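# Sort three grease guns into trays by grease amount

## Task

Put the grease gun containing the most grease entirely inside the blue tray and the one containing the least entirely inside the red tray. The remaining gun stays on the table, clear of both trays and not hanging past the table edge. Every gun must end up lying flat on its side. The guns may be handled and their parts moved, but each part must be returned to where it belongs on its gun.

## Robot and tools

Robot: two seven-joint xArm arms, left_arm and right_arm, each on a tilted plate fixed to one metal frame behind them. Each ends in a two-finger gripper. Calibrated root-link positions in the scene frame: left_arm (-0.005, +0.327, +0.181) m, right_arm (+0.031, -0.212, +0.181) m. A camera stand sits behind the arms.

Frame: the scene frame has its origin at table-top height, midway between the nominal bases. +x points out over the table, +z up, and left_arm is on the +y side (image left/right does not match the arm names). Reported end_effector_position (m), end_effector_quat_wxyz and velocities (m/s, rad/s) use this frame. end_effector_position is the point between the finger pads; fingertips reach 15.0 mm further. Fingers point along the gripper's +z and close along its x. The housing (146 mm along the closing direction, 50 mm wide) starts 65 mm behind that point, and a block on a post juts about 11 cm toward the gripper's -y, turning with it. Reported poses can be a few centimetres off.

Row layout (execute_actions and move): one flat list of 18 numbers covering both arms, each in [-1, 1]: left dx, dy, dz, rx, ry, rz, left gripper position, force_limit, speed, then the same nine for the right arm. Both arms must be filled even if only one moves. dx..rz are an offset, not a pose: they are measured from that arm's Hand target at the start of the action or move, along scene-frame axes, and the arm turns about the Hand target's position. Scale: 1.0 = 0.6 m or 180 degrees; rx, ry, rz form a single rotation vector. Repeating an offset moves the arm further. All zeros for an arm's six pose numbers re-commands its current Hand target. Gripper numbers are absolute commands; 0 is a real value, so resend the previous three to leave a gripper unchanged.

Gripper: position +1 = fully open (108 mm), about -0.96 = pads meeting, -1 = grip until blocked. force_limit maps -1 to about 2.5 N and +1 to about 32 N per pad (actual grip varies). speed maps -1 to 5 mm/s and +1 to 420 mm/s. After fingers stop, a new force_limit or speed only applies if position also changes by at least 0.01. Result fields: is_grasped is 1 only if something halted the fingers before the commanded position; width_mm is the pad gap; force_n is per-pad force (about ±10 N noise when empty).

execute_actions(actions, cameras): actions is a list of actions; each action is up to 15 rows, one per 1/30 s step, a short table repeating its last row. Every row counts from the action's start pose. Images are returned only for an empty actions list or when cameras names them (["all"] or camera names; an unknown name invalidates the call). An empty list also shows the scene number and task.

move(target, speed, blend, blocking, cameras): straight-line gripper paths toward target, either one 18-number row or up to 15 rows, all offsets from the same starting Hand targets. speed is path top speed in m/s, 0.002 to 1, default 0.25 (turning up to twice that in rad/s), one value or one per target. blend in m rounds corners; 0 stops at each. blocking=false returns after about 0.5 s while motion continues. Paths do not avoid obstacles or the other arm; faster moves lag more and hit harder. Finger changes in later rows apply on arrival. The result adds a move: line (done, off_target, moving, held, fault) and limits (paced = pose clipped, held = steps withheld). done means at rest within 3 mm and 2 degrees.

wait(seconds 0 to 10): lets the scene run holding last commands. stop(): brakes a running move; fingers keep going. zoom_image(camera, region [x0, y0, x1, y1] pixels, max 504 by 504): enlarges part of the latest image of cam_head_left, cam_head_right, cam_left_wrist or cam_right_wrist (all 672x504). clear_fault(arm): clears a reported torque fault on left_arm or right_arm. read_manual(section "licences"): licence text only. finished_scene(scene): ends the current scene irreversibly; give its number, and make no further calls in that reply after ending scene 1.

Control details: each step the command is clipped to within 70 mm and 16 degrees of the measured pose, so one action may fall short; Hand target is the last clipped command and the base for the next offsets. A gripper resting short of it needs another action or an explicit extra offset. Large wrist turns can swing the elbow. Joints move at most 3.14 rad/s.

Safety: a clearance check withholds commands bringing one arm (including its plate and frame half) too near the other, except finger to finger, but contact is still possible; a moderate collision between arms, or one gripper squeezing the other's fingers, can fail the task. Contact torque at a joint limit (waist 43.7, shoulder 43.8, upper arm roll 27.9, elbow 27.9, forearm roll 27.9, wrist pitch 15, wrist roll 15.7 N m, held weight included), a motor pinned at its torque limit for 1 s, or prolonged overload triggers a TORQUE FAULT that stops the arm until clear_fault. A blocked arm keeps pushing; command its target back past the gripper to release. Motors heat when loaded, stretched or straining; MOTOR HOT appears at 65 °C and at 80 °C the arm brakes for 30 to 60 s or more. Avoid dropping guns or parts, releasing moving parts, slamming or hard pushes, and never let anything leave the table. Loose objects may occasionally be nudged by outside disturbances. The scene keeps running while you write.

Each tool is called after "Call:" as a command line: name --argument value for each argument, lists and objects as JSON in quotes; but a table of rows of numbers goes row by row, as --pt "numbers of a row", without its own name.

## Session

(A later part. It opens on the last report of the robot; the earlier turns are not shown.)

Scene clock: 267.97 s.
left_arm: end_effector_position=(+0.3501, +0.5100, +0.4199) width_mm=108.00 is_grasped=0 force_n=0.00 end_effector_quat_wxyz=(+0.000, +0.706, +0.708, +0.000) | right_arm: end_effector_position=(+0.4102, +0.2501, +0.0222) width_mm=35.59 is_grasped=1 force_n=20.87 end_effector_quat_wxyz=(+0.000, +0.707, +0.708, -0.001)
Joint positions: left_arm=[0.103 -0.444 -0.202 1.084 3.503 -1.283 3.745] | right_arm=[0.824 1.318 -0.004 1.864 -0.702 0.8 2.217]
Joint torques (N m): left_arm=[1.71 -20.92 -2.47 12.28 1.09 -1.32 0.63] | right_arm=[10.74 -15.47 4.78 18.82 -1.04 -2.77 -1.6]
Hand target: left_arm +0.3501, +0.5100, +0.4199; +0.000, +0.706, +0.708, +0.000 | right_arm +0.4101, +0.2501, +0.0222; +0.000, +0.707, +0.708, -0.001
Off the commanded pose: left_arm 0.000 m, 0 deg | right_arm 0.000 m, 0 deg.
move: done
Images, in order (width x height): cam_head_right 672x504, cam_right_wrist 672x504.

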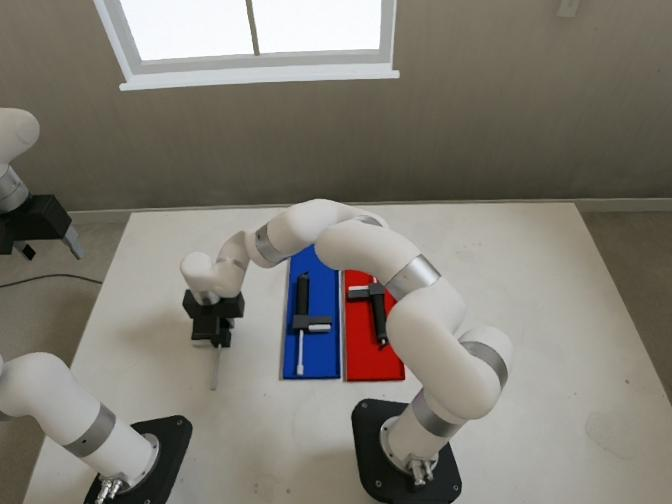

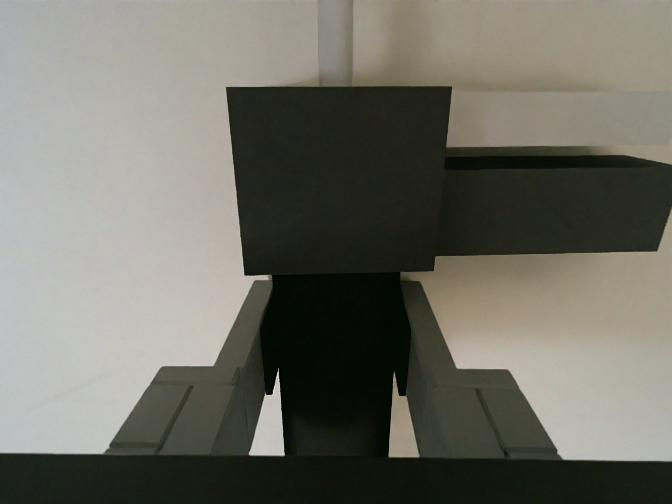

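Call:
move --pt "0 0 0 0 0 0 1 1 1 0 0 0 0 0 0 0.3 0.3 -0.4" --pt "0 0 0 0 0 0 1 1 1 0 0 0.3 0 0 0 0.3 0.3 -0.4" --pt "0 0 0 0 0 0 1 1 1 0.316 -0.167 0.463 0 0 0.99 0.3 0.3 -0.4" --pt "0.1 -0.433 -0.367 0 0 0 1 1 1 0.316 -0.167 0.463 0 0 0.99 0.3 0.3 -0.4" --speed '[0.1,0.3,0.6,0.4]' --blend '[0,0.02,0.02,0]' --cameras '["all"]'

Scene clock: 280.87 s.
left_arm: end_effector_position=(+0.4102, +0.2502, +0.1997) width_mm=108.00 is_grasped=0 force_n=0.00 end_effector_quat_wxyz=(+0.000, +0.706, +0.708, +0.000) | right_arm: end_effector_position=(+0.5997, +0.1499, +0.3000) width_mm=69.50 is_grasped=0 force_n=0.00 end_effector_quat_wxyz=(-0.001, +0.696, -0.718, +0.000)
Joint positions: left_arm=[-0.128 0.47 -0.571 1.079 4.1 -0.979 2.562] | right_arm=[0.533 0.949 0.48 2.13 -0.874 1.463 -1.224]
Joint torques (N m): left_arm=[-15.12 -22.52 -9.15 8.43 2.37 -6.16 -1.49] | right_arm=[30.51 -21.92 10.57 21.11 -0.35 -0.46 -1.58]
Hand target: left_arm +0.4101, +0.2502, +0.1997; +0.000, +0.706, +0.708, +0.000 | right_arm +0.5997, +0.1499, +0.3000; -0.001, +0.696, -0.718, +0.000
Off the commanded pose: left_arm 0.000 m, 0 deg | right_arm 0.000 m, 0 deg.
move: done

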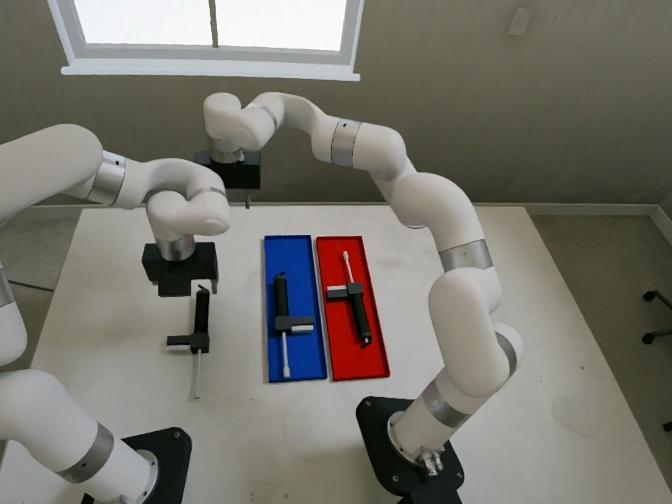

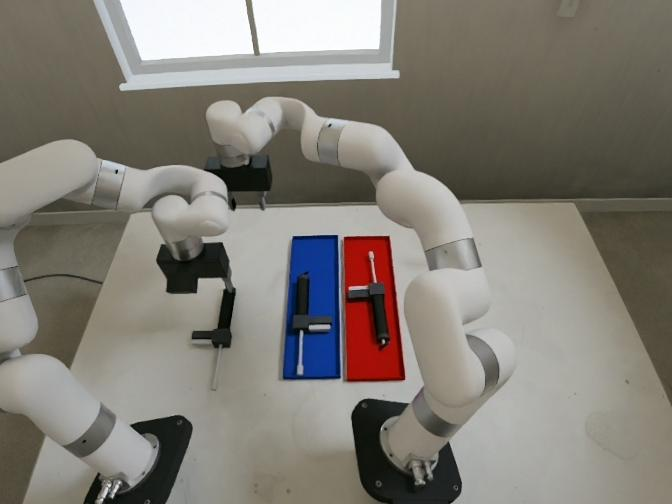

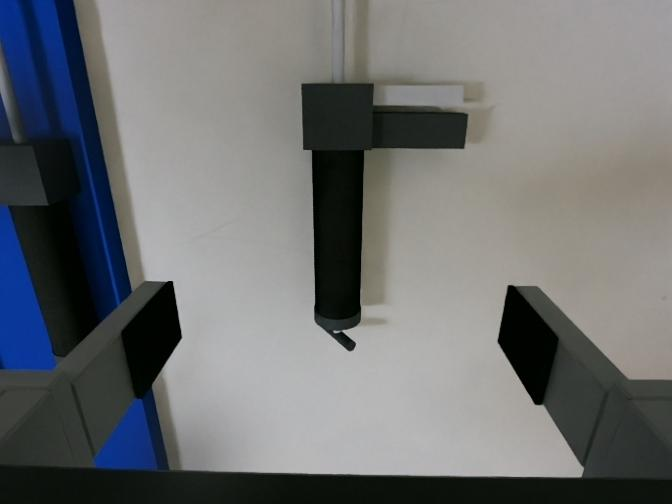

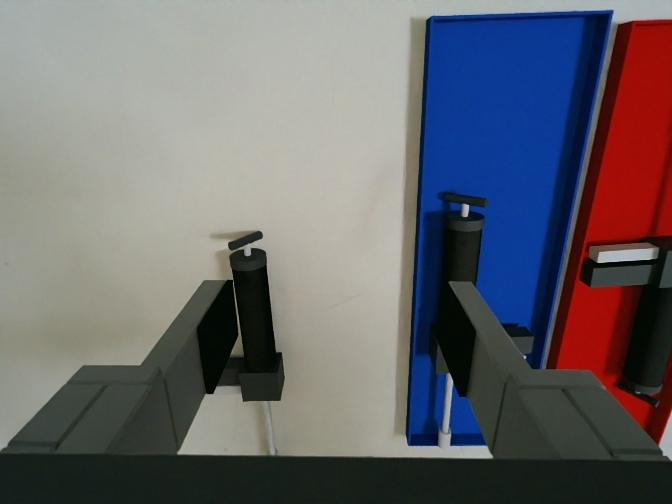

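Call:
move --pt "0 0.004 -0.296 0 0 0 0.3 1 0 -0.106 0.162 -0.3 0 0 0 0.3 0.3 -0.4" --pt "0 0.004 -0.296 0 0 0 -1 0.6 -0.4 -0.106 0.162 -0.463 0 0 0 0.3 0.3 -0.4" --pt "0 0.004 -0.296 0 0 0 -1 0.6 -0.4 -0.106 0.162 -0.463 0 0 0 -1 0.3 -0.4" --speed '[0.2,0.12,0.1]' --cameras '["all"]'

Scene clock: 292.70 s.
left_arm: end_effector_position=(+0.4102, +0.2519, +0.0727) width_mm=69.51 is_grasped=0 force_n=0.00 end_effector_quat_wxyz=(+0.000, +0.706, +0.708, +0.000) | right_arm: end_effector_position=(+0.5633, +0.2030, +0.2002) width_mm=69.50 is_grasped=0 force_n=0.00 end_effector_quat_wxyz=(-0.001, +0.697, -0.717, +0.000)
Joint positions: left_arm=[-0.152 0.709 -0.394 1.062 4.403 -0.793 2.342] | right_arm=[0.554 1.131 0.441 2.127 -0.933 1.309 -1.121]
Joint torques (N m): left_arm=[-15.64 -24.2 -8.87 6.02 2.43 0.17 -1.61] | right_arm=[16.1 -28.91 15.74 11.72 1.37 -0.4 -1.64]
Hand target: left_arm +0.4101, +0.2519, +0.0727; +0.000, +0.706, +0.708, +0.000 (not the last commanded pose) | right_arm +0.5634, +0.2030, +0.2002; -0.001, +0.697, -0.717, +0.000 (not the last commanded pose)
Tool commands: left_gripper/position=+0.3 left_gripper/force_limit=+1.0 left_gripper/speed=+0.0 right_gripper/position=+0.3 right_gripper/force_limit=+0.3 right_gripper/speed=-0.4
Off the commanded pose: left_arm 0.051 m, 0 deg | right_arm 0.185 m, 0 deg.
move: held (right_arm; a check stopped the path), off_target (left_arm; braked when a check withheld steps of right_arm); path passed 0 of 3 targets; target 2's new numbers were not sent; target 3's new numbers were not sent; limits=held
pose unreachable (right arm): on one or more control steps of this call, first in action 0 (counted from 0), this arm could not follow its commanded pose, so it was not sent that pose on those steps. It may still have moved: this result reports where it is.
cause: moving toward the commanded pose would bring a part of the arm too close to another arm (a part of this arm just beyond joint 6 (wrist pitch) and a part of the left arm just beyond its joint 5 (forearm roll), 26 mm apart when this arm was first held).

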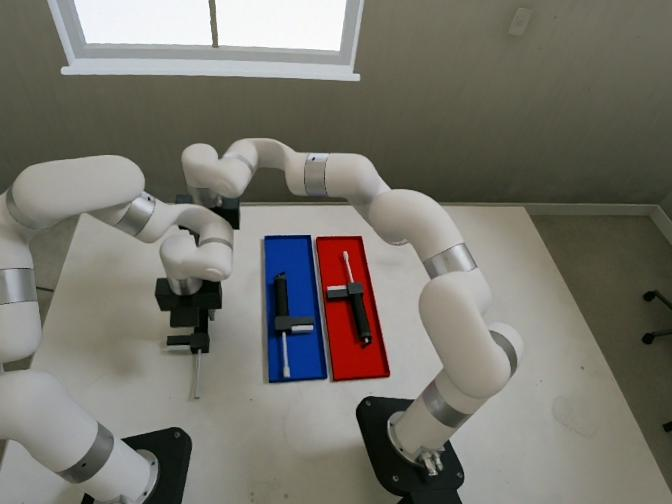

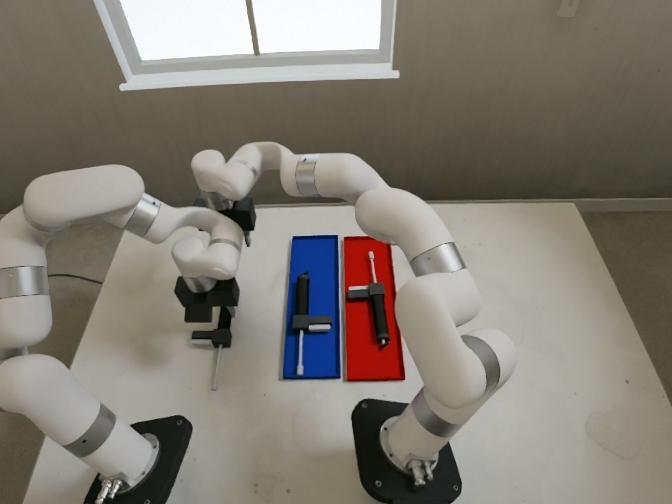

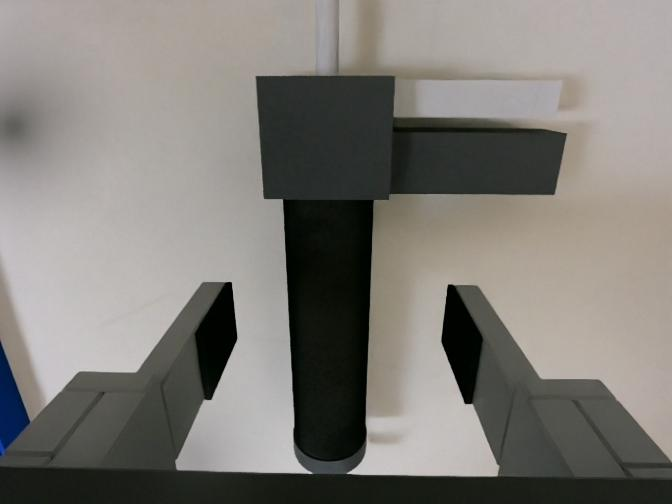

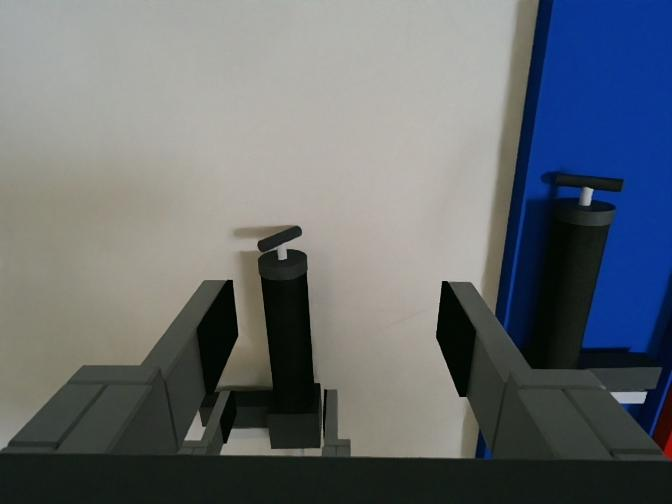

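Call:
move --pt "0 0 -0.0845 0 0 0 0.3 1 0 0.095 0.07 -0.083 0 0.178 0 0.3 0.3 -0.4" --pt "0 0 -0.0845 0 0 0 -1 0.6 -0.4 0.04 0.069 -0.2 0 0.178 0 0.3 0.3 -0.4" --pt "0 0 -0.0845 0 0 0 -1 0.6 -0.4 -0.05 0.069 -0.294 0 0.178 0 0.3 0.3 -0.4" --pt "0 0 -0.0845 0 0 0 -1 0.6 -0.4 -0.05 0.069 -0.294 0 0.178 0 -1 0.3 -0.4" --speed '[0.2,0.15,0.1,0.1]' --cameras '["all"]'

Scene clock: 309.93 s.
left_arm: end_effector_position=(+0.4101, +0.2519, +0.0220) width_mm=35.31 is_grasped=1 force_n=41.29 end_effector_quat_wxyz=(+0.000, +0.706, +0.708, +0.000) | right_arm: end_effector_position=(+0.5637, +0.2430, +0.0595) width_mm=69.50 is_grasped=0 force_n=0.00 end_effector_quat_wxyz=(-0.003, -0.654, +0.733, +0.188)
Joint positions: left_arm=[-0.165 0.823 -0.318 1.099 4.525 -0.733 2.255] | right_arm=[0.58 1.601 0.116 2.709 -0.263 1.154 -1.494]
Joint torques (N m): left_arm=[-15.46 -32.21 -7.78 3.17 -3.26 -6.09 1.71] | right_arm=[22.9 -29.08 3.63 17.95 0.26 -1.5 -0.22]
Hand target: left_arm +0.4101, +0.2519, +0.0220; +0.000, +0.706, +0.708, +0.000 | right_arm +0.5637, +0.2430, +0.0595; -0.003, -0.654, +0.733, +0.188 (not the last commanded pose)
Tool commands: left_gripper/position=-1.0 left_gripper/force_limit=+0.6 left_gripper/speed=-0.4 right_gripper/position=+0.3 right_gripper/force_limit=+0.3 right_gripper/speed=-0.4
Off the commanded pose: left_arm 0.000 m, 0 deg | right_arm 0.047 m, 23 deg.
TORQUE FAULT: the external load on joint 2 (shoulder) of the right arm reached its load limit, and that arm stopped. The contact can be on any part of that arm beyond that joint, not only on its tool. A torque fault puts only its own arm into a fault stop. That arm's remaining commands of this call were not run. The hold on joint 2 (shoulder) of that arm was moved back by the arm itself, up to 3 degrees, as the stop began. That arm is still stopped at the end of this call. While its stop runs, that arm, its gripper or tool too, takes no new command.
CLEAR FAULT: the right arm stays stopped (state 4) until you call clear_fault(arm="right_arm").
End effector pose when the fault began: right_arm: position (+0.5361, +0.2439, +0.0282), quat_wxyz (-0.028, -0.659, +0.727, +0.190)
Joint positions when the fault began: right_arm=[0.58 1.653 0.116 2.708 -0.263 1.154 -1.494]
elbow stopped short (right arm): the move would have taken joint 4 (elbow) straighter than the controller allows.
move: fault (right_arm); path passed 3 of 4 targets; target 4's new numbers were not sent; limits=paced

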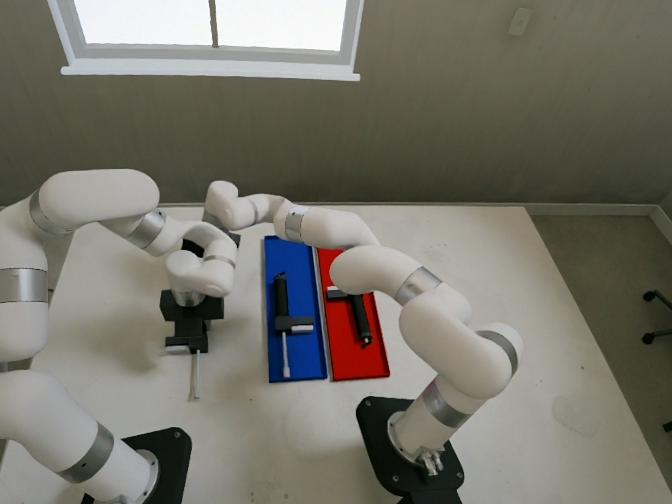

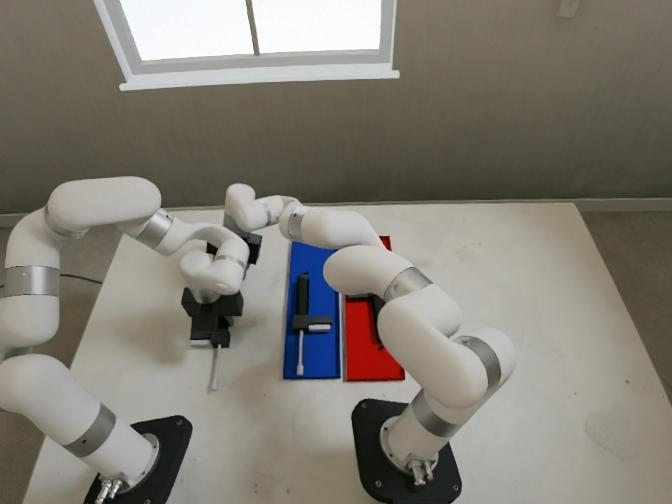

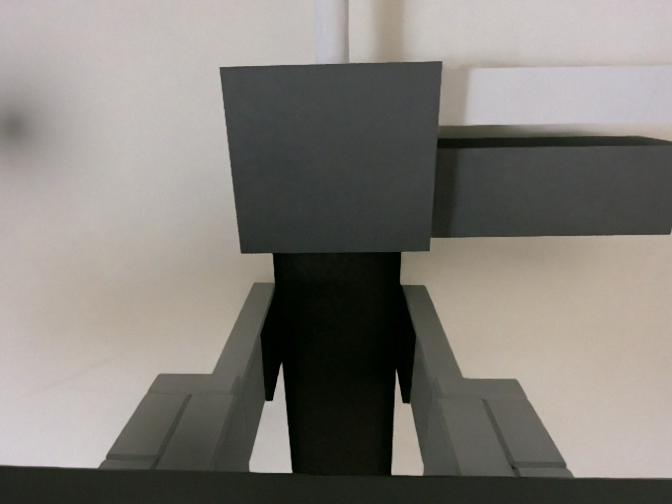

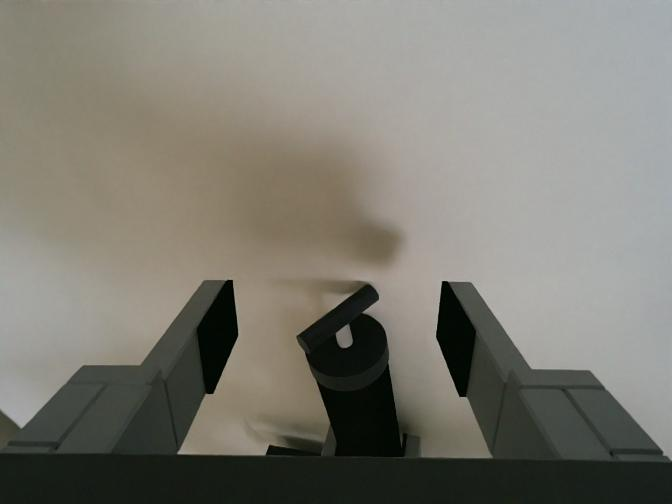

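Call:
clear_fault --arm "right_arm"

Call:
move --pt "0 0 0 0 0 0 -1 0.6 -0.4 0.094 -0.072 0.317 0 0 0 0.3 0.3 -0.4" --pt "0 0 0.1 0 0 0 -1 0.6 -0.4 -0.19 -0.505 0.6 -0.131 -0.002 -0.458 0.3 0.3 -0.4" --pt "0 0 0.463 0 0 0 -1 0.6 -0.4 -0.19 -0.505 0.6 -0.131 -0.002 -0.458 0.3 0.3 -0.4" --pt "0.067 -0.137 0.463 0 0 -0.5 -1 0.6 -0.4 -0.19 -0.505 0.6 -0.131 -0.002 -0.458 0.3 0.3 -0.4" --speed '[0.3,0.4,0.3,0.4]' --blend '[0.02,0.02,0.02,0]' --cameras '["all"]'

Scene clock: 329.97 s.
left_arm: end_effector_position=(+0.4101, +0.2519, +0.0220) width_mm=35.31 is_grasped=1 force_n=41.29 end_effector_quat_wxyz=(+0.000, +0.706, +0.708, +0.000) | right_arm: end_effector_position=(+0.5637, +0.2430, +0.0595) width_mm=69.50 is_grasped=0 force_n=0.00 end_effector_quat_wxyz=(-0.003, -0.654, +0.733, +0.188)
Joint positions: left_arm=[-0.165 0.823 -0.318 1.099 4.525 -0.733 2.255] | right_arm=[0.58 1.601 0.116 2.709 -0.263 1.154 -1.494]
Joint torques (N m): left_arm=[-15.61 -32.05 -7.96 4.49 -2.97 -5.9 1.53] | right_arm=[22.85 -29.13 3.65 17.94 0.22 -1.5 -0.15]
Hand target: left_arm +0.4101, +0.2519, +0.0220; +0.000, +0.706, +0.708, +0.000 | right_arm +0.5637, +0.2430, +0.0595; -0.003, -0.654, +0.733, +0.188 (not the last commanded pose)
Tool commands: left_gripper/position=-1.0 left_gripper/force_limit=+0.6 left_gripper/speed=-0.4 right_gripper/position=+0.3 right_gripper/force_limit=+0.3 right_gripper/speed=-0.4
Off the commanded pose: left_arm 0.000 m, 0 deg | right_arm 0.047 m, 23 deg.
TORQUE FAULT, CONTINUED: the right arm's stop, for the torque fault of joint 2 (shoulder) that an earlier result reported, is over. The call counts as one of the actions that you can send in this scene. The hold on joint 2 (shoulder) of that arm was moved back by the arm itself, up to 3 degrees, as the stop began. That arm's target is now where it stood when the stop ended, not its last command. That arm's gripper keeps its grip as last carried out, and that arm accepts commands again: back off and push less far.
CLEAR FAULT: your call cleared the right arm's torque fault. If a joint's load stays at its limit, that arm stops again at once.

Scene clock: 335.83 s.
left_arm: end_effector_position=(+0.4503, +0.1697, +0.2998) width_mm=35.31 is_grasped=1 force_n=36.13 end_effector_quat_wxyz=(+0.000, +1.000, +0.001, +0.000) | right_arm: end_effector_position=(+0.4497, -0.0600, +0.4195) width_mm=69.50 is_grasped=0 force_n=0.00 end_effector_quat_wxyz=(+0.001, +0.001, +1.000, +0.001)
Joint positions: left_arm=[-0.175 0.728 -0.868 1.537 4.161 -1.413 4.135] | right_arm=[0.771 -0.108 0.077 1.068 -0.49 1.336 0.265]
Joint torques (N m): left_arm=[-18.36 -29.51 -21.06 8.45 2.48 -7.13 1.51] | right_arm=[18.37 -14.79 12.86 19.9 -1.42 -0.43 1.16]
Hand target: left_arm +0.4503, +0.1697, +0.2998; +0.000, +1.000, +0.001, +0.000 | right_arm +0.4497, -0.0600, +0.4195; +0.001, +0.001, +1.000, +0.001
Off the commanded pose: left_arm 0.000 m, 0 deg | right_arm 0.000 m, 0 deg.
elbow stopped short (right arm): the move would have taken joint 4 (elbow) straighter than the controller allows.
move: done; limits=paced

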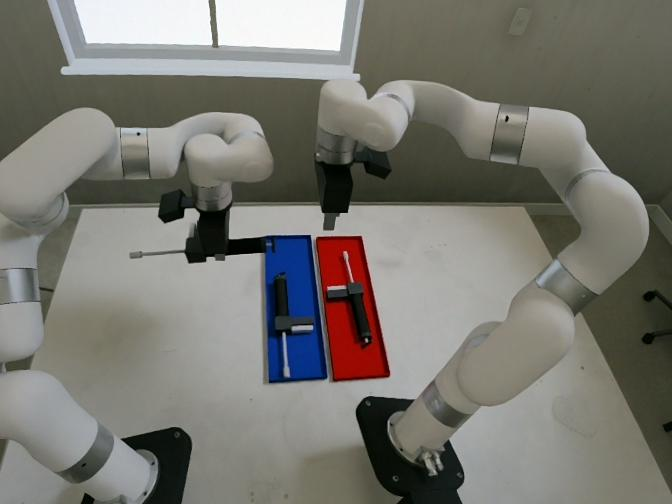

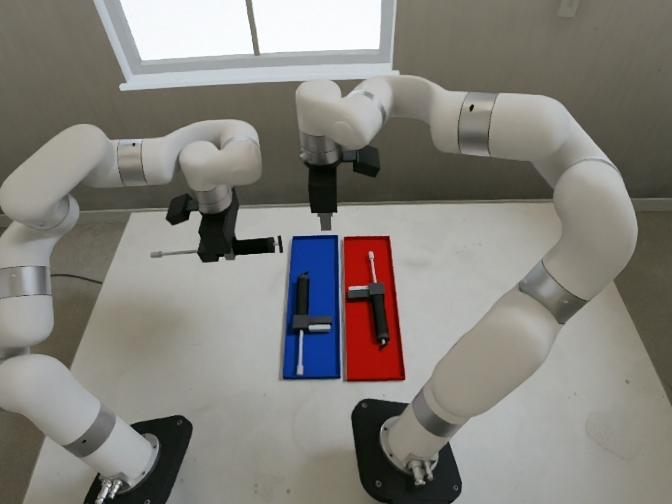

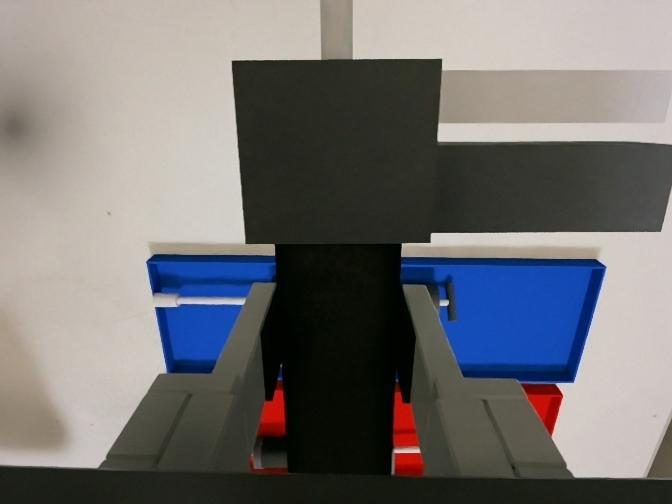

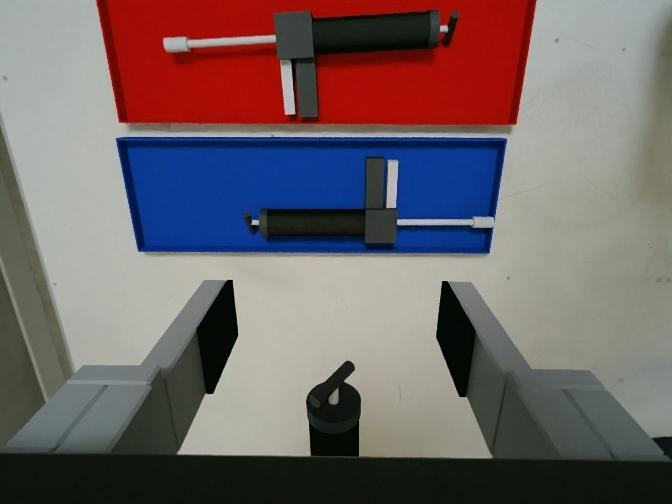

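Call:
move --pt "0 0 0 0 0 0 -1 0.6 -0.4 0 0.175 0 0 0 0 0.3 0.3 -0.4" --pt "0 0 0 0 0 0 -1 0.6 -0.4 0 0.18 -0.192 0 0 0 0.3 0.3 -0.4" --speed '[0.25,0.1]' --blend '[0.01,0]' --cameras '["all"]'

Call:
zoom_image --camera "cam_head_right" --region '[200, 190, 370, 290]'

Scene clock: 346.23 s.
left_arm: end_effector_position=(+0.4503, +0.1697, +0.2998) width_mm=35.31 is_grasped=1 force_n=36.13 end_effector_quat_wxyz=(+0.000, +1.000, +0.001, +0.000) | right_arm: end_effector_position=(+0.4481, -0.0144, +0.4196) width_mm=69.50 is_grasped=0 force_n=0.00 end_effector_quat_wxyz=(+0.001, +0.000, +1.000, +0.003)
Joint positions: left_arm=[-0.175 0.728 -0.868 1.537 4.161 -1.413 4.135] | right_arm=[0.797 0.016 0.108 1.161 -0.491 1.332 0.33]
Joint torques (N m): left_arm=[-18.65 -29.37 -20.33 8.35 1.58 -6.56 0.88] | right_arm=[5 -16.16 7.42 18.7 1.37 -1.09 -1.64]
Hand target: left_arm +0.4503, +0.1697, +0.2998; +0.000, +1.000, +0.001, +0.000 | right_arm +0.4481, -0.0144, +0.4196; +0.001, +0.000, +1.000, +0.003 (not the last commanded pose)
Off the commanded pose: left_arm 0.000 m, 0 deg | right_arm 0.131 m, 0 deg.
move: held (right_arm; a check stopped the path); path passed 0 of 2 targets; limits=held
pose unreachable (right arm): on one or more control steps of this call, first in action 0 (counted from 0), this arm could not follow its commanded pose, so it was not sent that pose on those steps. It may still have moved: this result reports where it is.
cause: moving toward the commanded pose would bring a part of the arm too close to another arm (this arm's gripper and a part of the left arm just beyond its joint 6 (wrist pitch), 30 mm apart when this arm was first held).

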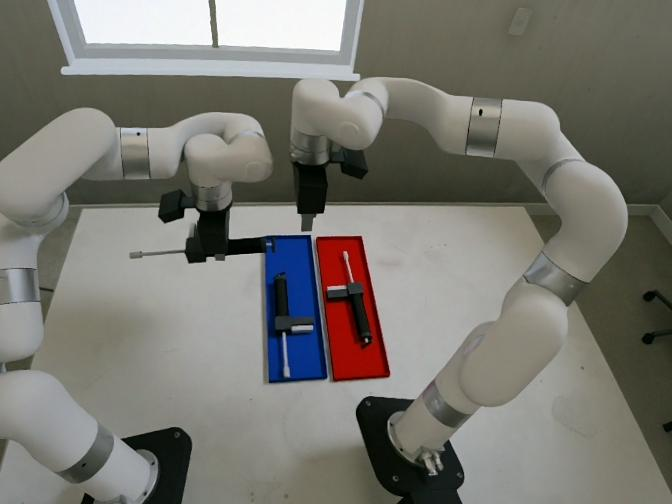

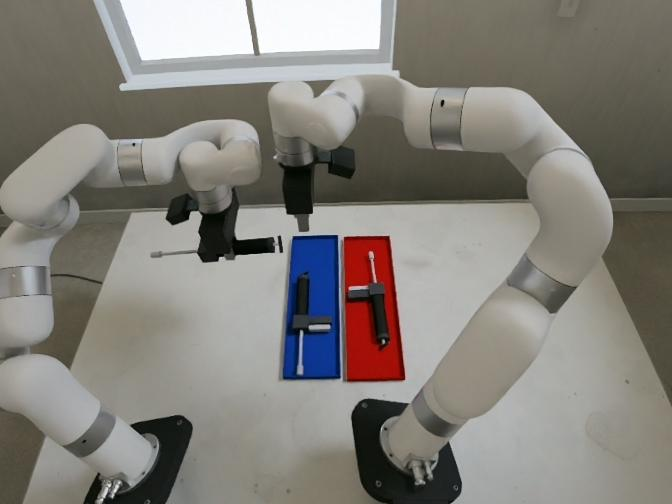

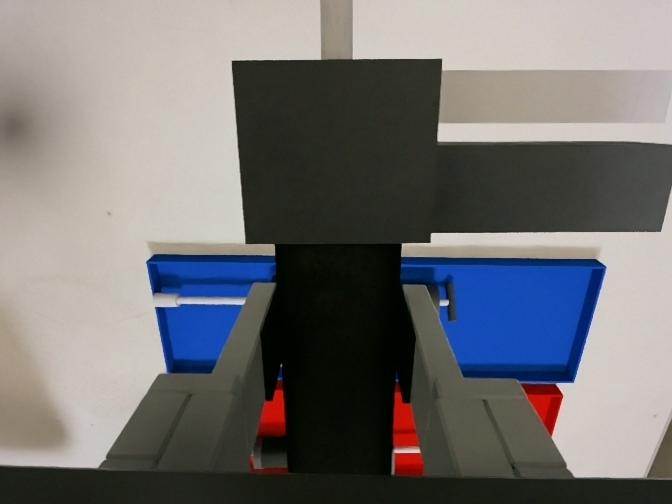

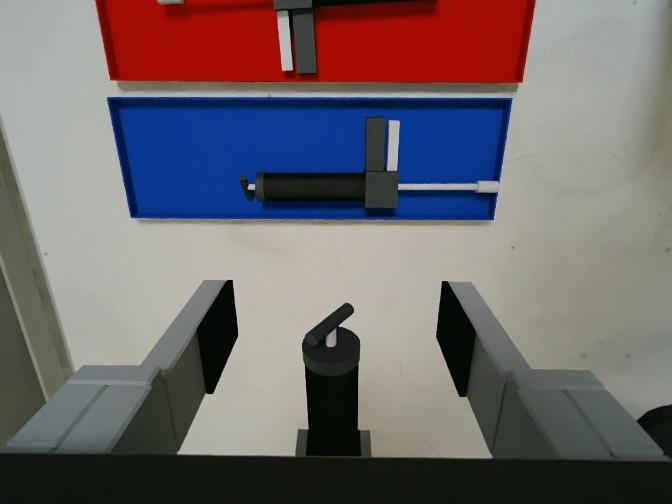

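Scaled by 2.965 from the camera's 672x504 image, which has a finer 960x720 frame.

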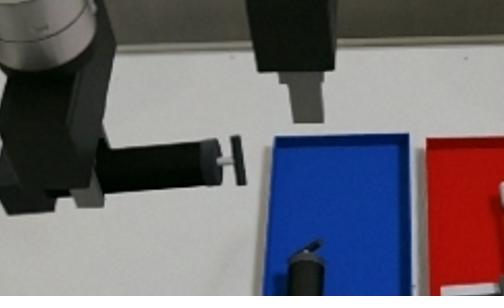

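Call:
move --pt "0 0 0 0 0 0 -1 0.6 -0.4 0 0.0 -0.04 0.2 0 0 0.3 0.3 -0.4" --pt "0 0 0 0 0 0 -1 0.6 -0.4 0.001 0.111 -0.194 0.2 0 0 0.3 0.3 -0.4" --speed '[0.3,0.1]' --cameras '["all"]'

Call:
zoom_image --camera "cam_head_right" --region '[200, 190, 370, 290]'

Scene clock: 358.47 s.
left_arm: end_effector_position=(+0.4503, +0.1697, +0.2998) width_mm=35.31 is_grasped=1 force_n=36.13 end_effector_quat_wxyz=(+0.000, +1.000, +0.001, +0.000) | right_arm: end_effector_position=(+0.4487, +0.0522, +0.3032) width_mm=69.50 is_grasped=0 force_n=0.00 end_effector_quat_wxyz=(+0.001, +0.000, +0.950, +0.312)
Joint positions: left_arm=[-0.175 0.728 -0.868 1.537 4.161 -1.413 4.135] | right_arm=[0.806 0.042 -0.158 0.688 0.058 0.279 -0.236]
Joint torques (N m): left_arm=[-17.8 -29.16 -20.29 8.37 0.12 -6.16 -0.27] | right_arm=[17.54 -8.8 12.46 24.18 0.87 -3.06 -1.7]
Hand target: left_arm +0.4503, +0.1697, +0.2998; +0.000, +1.000, +0.001, +0.000 | right_arm +0.4487, +0.0522, +0.3032; +0.001, +0.000, +0.950, +0.312
Off the commanded pose: left_arm 0.000 m, 0 deg | right_arm 0.000 m, 0 deg.
move: done

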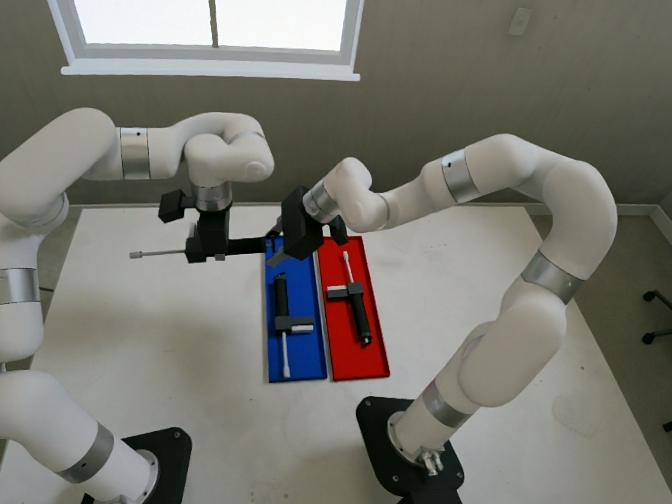

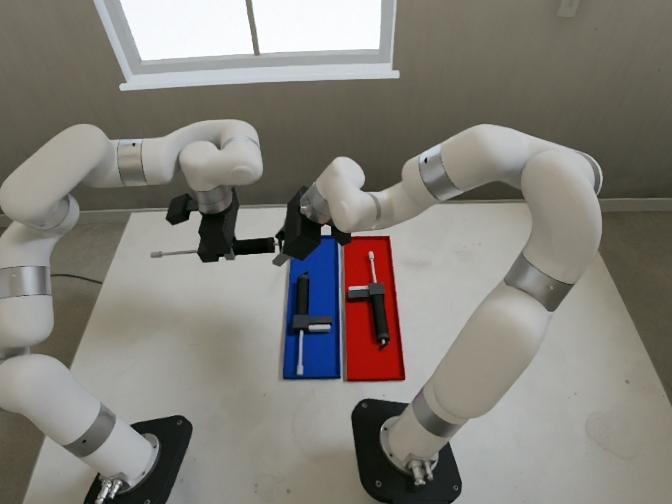

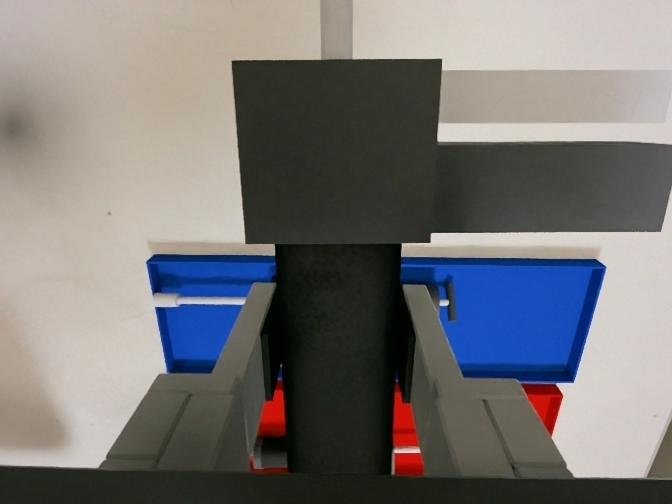

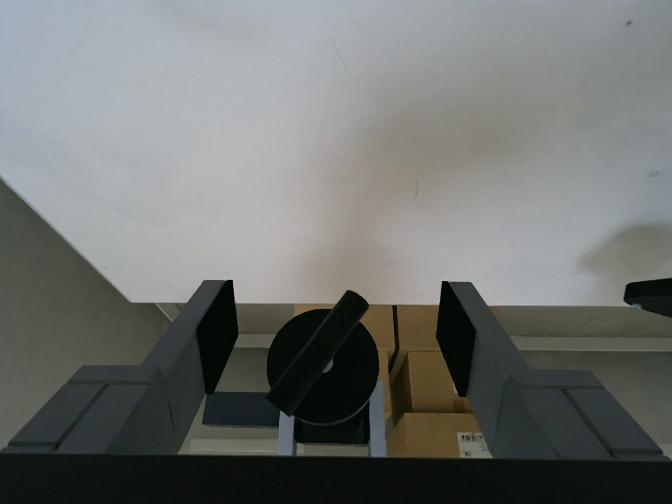

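Scaled by 2.965 from the camera's 672x504 image, which has a finer 960x720 frame.

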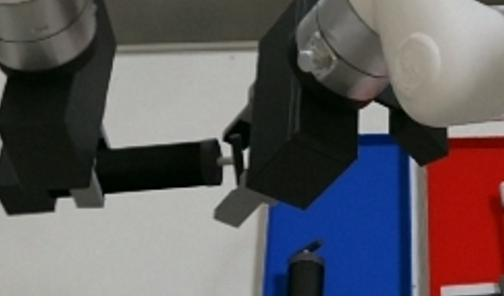

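Call:
move --pt "0 0 0 0 0 0 -1 0.6 -0.4 0 0 0 0 0 0 -1 0.3 -0.4" --pt "0 0 0 0 0 0 -1 0.6 -0.4 0 -0.05 0 0 0 0 -1 0.3 -0.4" --speed '[0.1,0.04]' --cameras '["cam_head_right","cam_right_wrist"]'

Call:
zoom_image --camera "cam_head_right" --region '[200, 190, 370, 290]'

Scene clock: 364.70 s.
left_arm: end_effector_position=(+0.4503, +0.1697, +0.2998) width_mm=35.40 is_grasped=1 force_n=33.22 end_effector_quat_wxyz=(+0.000, +1.000, +0.002, +0.000) | right_arm: end_effector_position=(+0.4487, +0.0222, +0.3032) width_mm=8.32 is_grasped=1 force_n=32.20 end_effector_quat_wxyz=(+0.001, +0.000, +0.950, +0.312)
Joint positions: left_arm=[-0.175 0.728 -0.868 1.537 4.161 -1.413 4.135] | right_arm=[0.781 -0.042 -0.181 0.632 0.066 0.307 -0.291]
Joint torques (N m): left_arm=[-5.14 -43.83 -7.61 7.66 -0.35 -12.74 -1.12] | right_arm=[-2.27 -14.24 1.73 8.5 0.82 1.22 -1.72]
Hand target: left_arm +0.4503, +0.1697, +0.2998; +0.000, +1.000, +0.001, +0.000 | right_arm +0.4487, +0.0222, +0.3032; +0.001, +0.000, +0.950, +0.312
Off the commanded pose: left_arm 0.000 m, 0 deg | right_arm 0.000 m, 0 deg.
move: done
Images, in order (width x height): cam_head_right 672x504, cam_right_wrist 672x504.

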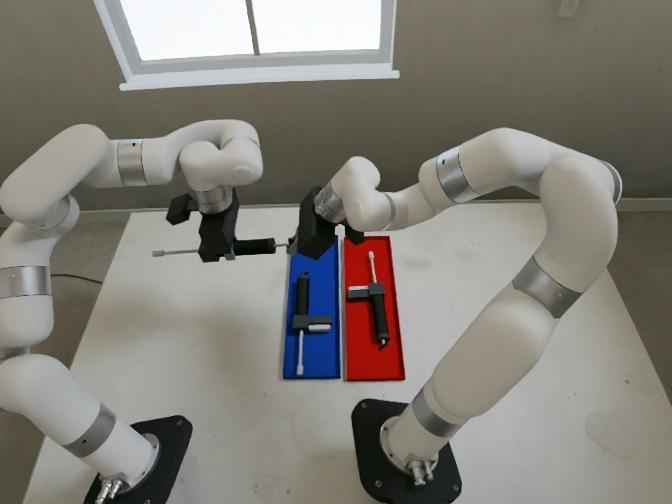

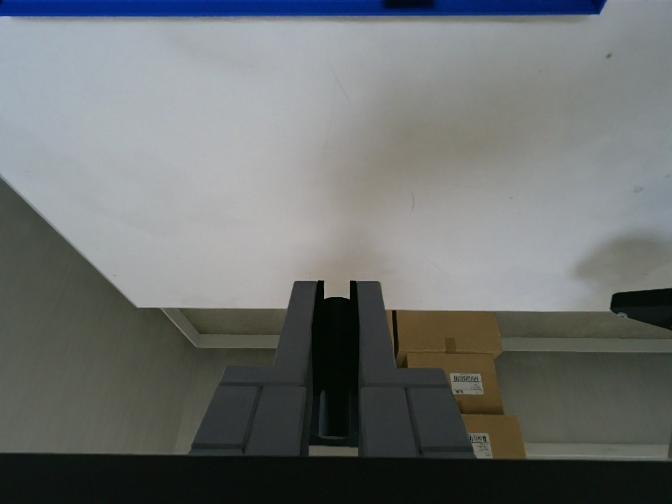

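Scaled by 2.965 from the camera's 672x504 image, which has a finer 960x720 frame.

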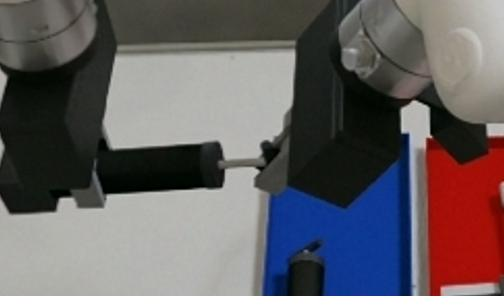

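Call:
move --target '[0,0,0,0,0,0,-1,0.6,-0.4,0,-0.0667,0,0,0,0,-1,0.3,-0.4]' --speed 0.04 --cameras '["cam_head_right","cam_right_wrist"]'

Call:
zoom_image --camera "cam_head_right" --region '[200, 190, 370, 290]'

Scene clock: 369.40 s.
left_arm: end_effector_position=(+0.4503, +0.1697, +0.2998) width_mm=35.40 is_grasped=1 force_n=32.19 end_effector_quat_wxyz=(+0.000, +1.000, +0.001, +0.000) | right_arm: end_effector_position=(+0.4487, -0.0178, +0.3032) width_mm=8.32 is_grasped=1 force_n=32.22 end_effector_quat_wxyz=(+0.001, +0.000, +0.950, +0.312)
Joint positions: left_arm=[-0.175 0.728 -0.868 1.537 4.161 -1.413 4.135] | right_arm=[0.748 -0.156 -0.22 0.568 0.058 0.356 -0.359]
Joint torques (N m): left_arm=[-9.57 -43.38 -7.92 7.9 0.06 -12.84 0.41] | right_arm=[-6.96 -13.86 -0.69 10.83 -2.24 0.82 -1.64]
Hand target: left_arm +0.4503, +0.1697, +0.2998; +0.000, +1.000, +0.001, +0.000 | right_arm +0.4487, -0.0178, +0.3032; +0.001, +0.000, +0.950, +0.312
Off the commanded pose: left_arm 0.000 m, 0 deg | right_arm 0.000 m, 0 deg.
move: done
Images, in order (width x height): cam_head_right 672x504, cam_right_wrist 672x504.

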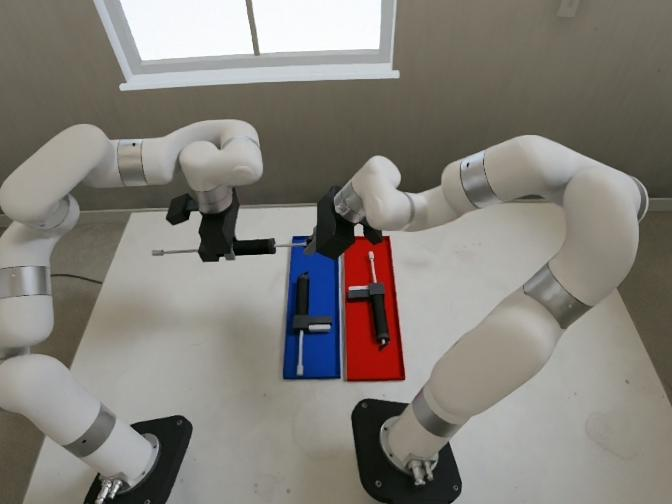

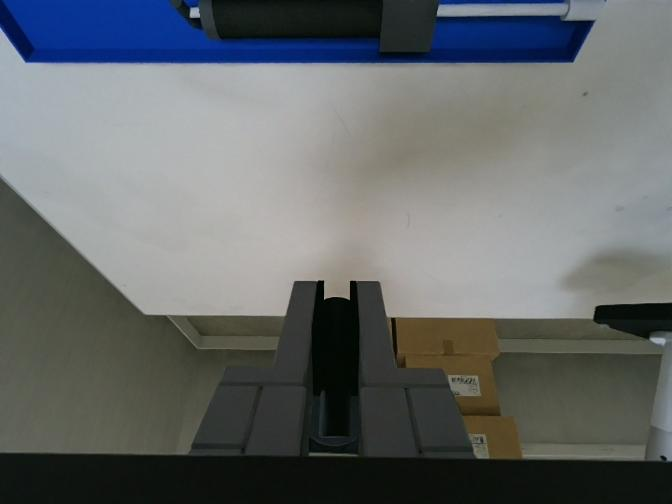

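Scaled by 2.965 from the camera's 672x504 image, which has a finer 960x720 frame.

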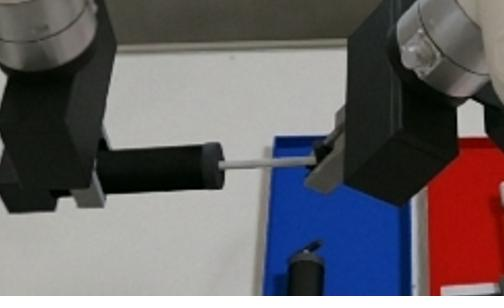

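Call:
move --target '[0,0,0,0,0,0,-1,0.6,-0.4,0,-0.0333,0,0,0,0,-1,0.3,-0.4]' --speed 0.03 --cameras '["cam_head_right","cam_right_wrist"]'

Call:
zoom_image --camera "cam_head_right" --region '[200, 190, 370, 290]'

Call:
move --target '[0,0,0,0,0,0,-1,0.6,-0.4,0,-0.0333,0,0,0,0,-1,0.3,-0.4]' --speed 0.03 --cameras '["cam_head_right","cam_right_wrist"]'

Call:
zoom_image --camera "cam_head_right" --region '[200, 190, 370, 290]'

Scene clock: 376.93 s.
left_arm: end_effector_position=(+0.4503, +0.1697, +0.2998) width_mm=35.40 is_grasped=1 force_n=31.72 end_effector_quat_wxyz=(+0.000, +1.000, +0.001, +0.000) | right_arm: end_effector_position=(+0.4487, -0.0378, +0.3032) width_mm=8.32 is_grasped=1 force_n=32.23 end_effector_quat_wxyz=(+0.001, +0.000, +0.950, +0.312)
Joint positions: left_arm=[-0.175 0.728 -0.868 1.537 4.161 -1.413 4.135] | right_arm=[0.729 -0.212 -0.241 0.542 0.049 0.386 -0.39]
Joint torques (N m): left_arm=[-8.3 -42.58 -7.7 8.52 0.48 -12.71 -0.23] | right_arm=[-9.07 -13.85 -1.38 12 -2.41 0.61 -1.7]
Hand target: left_arm +0.4503, +0.1697, +0.2998; +0.000, +1.000, +0.001, +0.000 | right_arm +0.4487, -0.0378, +0.3032; +0.001, +0.000, +0.950, +0.312
Off the commanded pose: left_arm 0.000 m, 0 deg | right_arm 0.000 m, 0 deg.
move: done
Images, in order (width x height): cam_head_right 672x504, cam_right_wrist 672x504.

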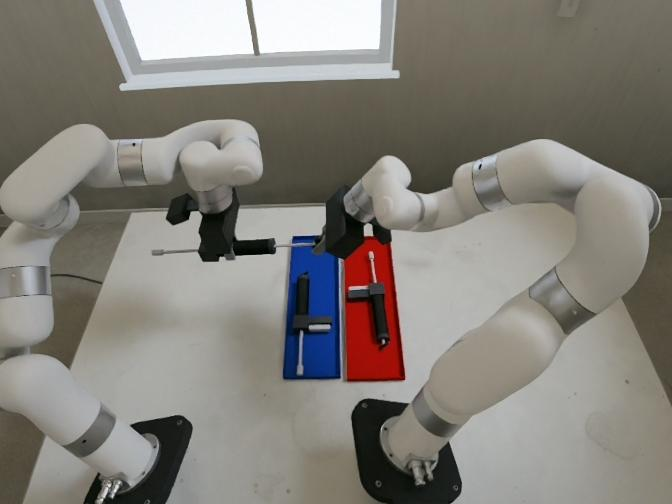

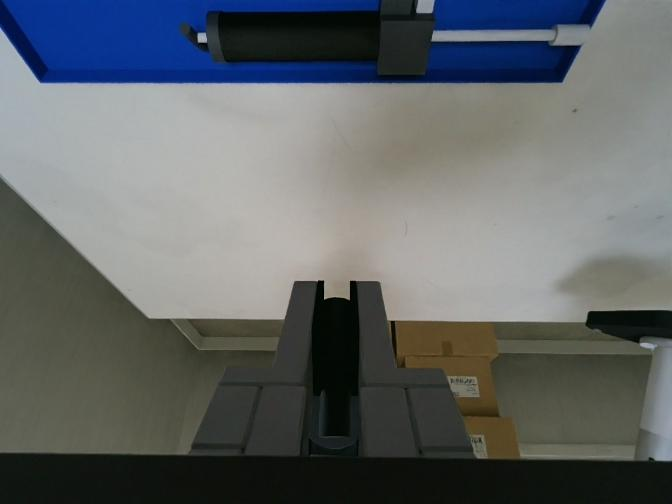

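Scaled by 2.965 from the camera's 672x504 image, which has a finer 960x720 frame.

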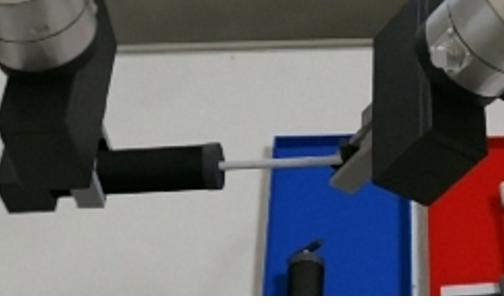

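Scene clock: 377.93 s.
left_arm: end_effector_position=(+0.4503, +0.1697, +0.2998) width_mm=35.40 is_grasped=1 force_n=31.38 end_effector_quat_wxyz=(+0.000, +1.000, +0.001, +0.000) | right_arm: end_effector_position=(+0.4487, -0.0578, +0.3032) width_mm=8.32 is_grasped=1 force_n=27.58 end_effector_quat_wxyz=(+0.001, +0.000, +0.950, +0.312)
Joint positions: left_arm=[-0.175 0.728 -0.868 1.537 4.161 -1.413 4.135] | right_arm=[0.709 -0.268 -0.263 0.519 0.036 0.419 -0.42]
Joint torques (N m): left_arm=[-6.94 -43.38 -6.9 7.73 0.32 -12.76 -0.23] | right_arm=[-9.48 -13.16 -1.07 13.47 -2.58 0.38 -1.74]
Hand target: left_arm +0.4503, +0.1697, +0.2998; +0.000, +1.000, +0.001, +0.000 | right_arm +0.4487, -0.0578, +0.3032; +0.001, +0.000, +0.950, +0.312
Off the commanded pose: left_arm 0.000 m, 0 deg | right_arm 0.000 m, 0 deg.
move: done
Images, in order (width x height): cam_head_right 672x504, cam_right_wrist 672x504.

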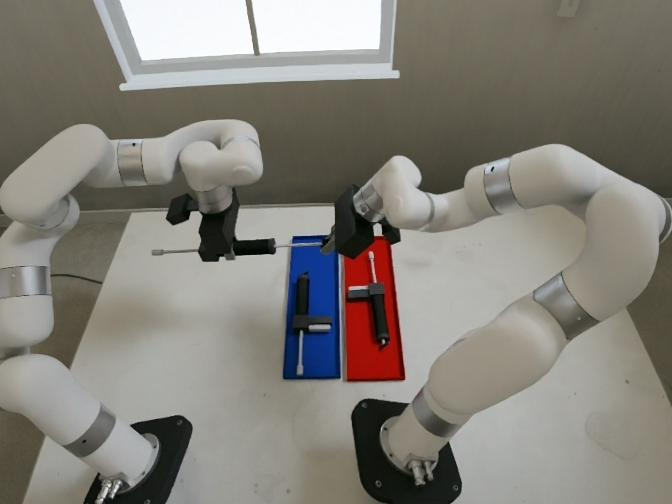

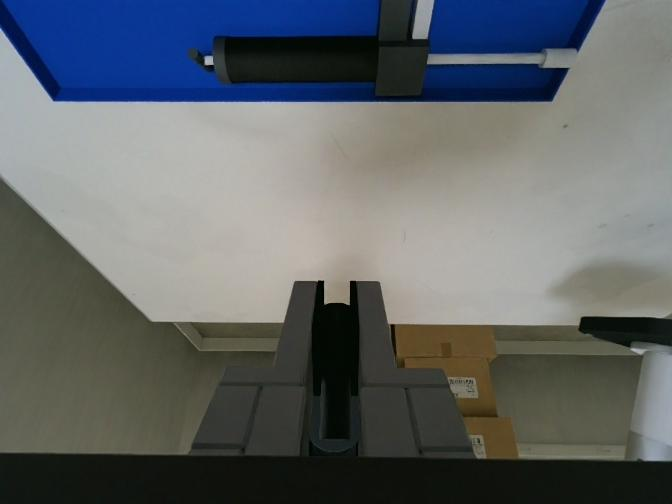

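Scaled by 2.965 from the camera's 672x504 image, which has a finer 960x720 frame.

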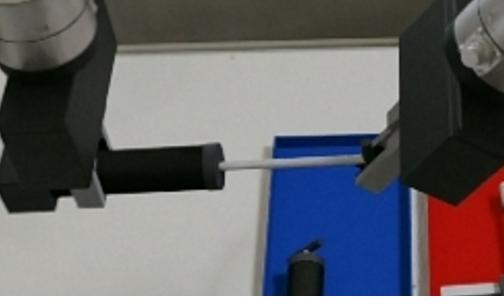

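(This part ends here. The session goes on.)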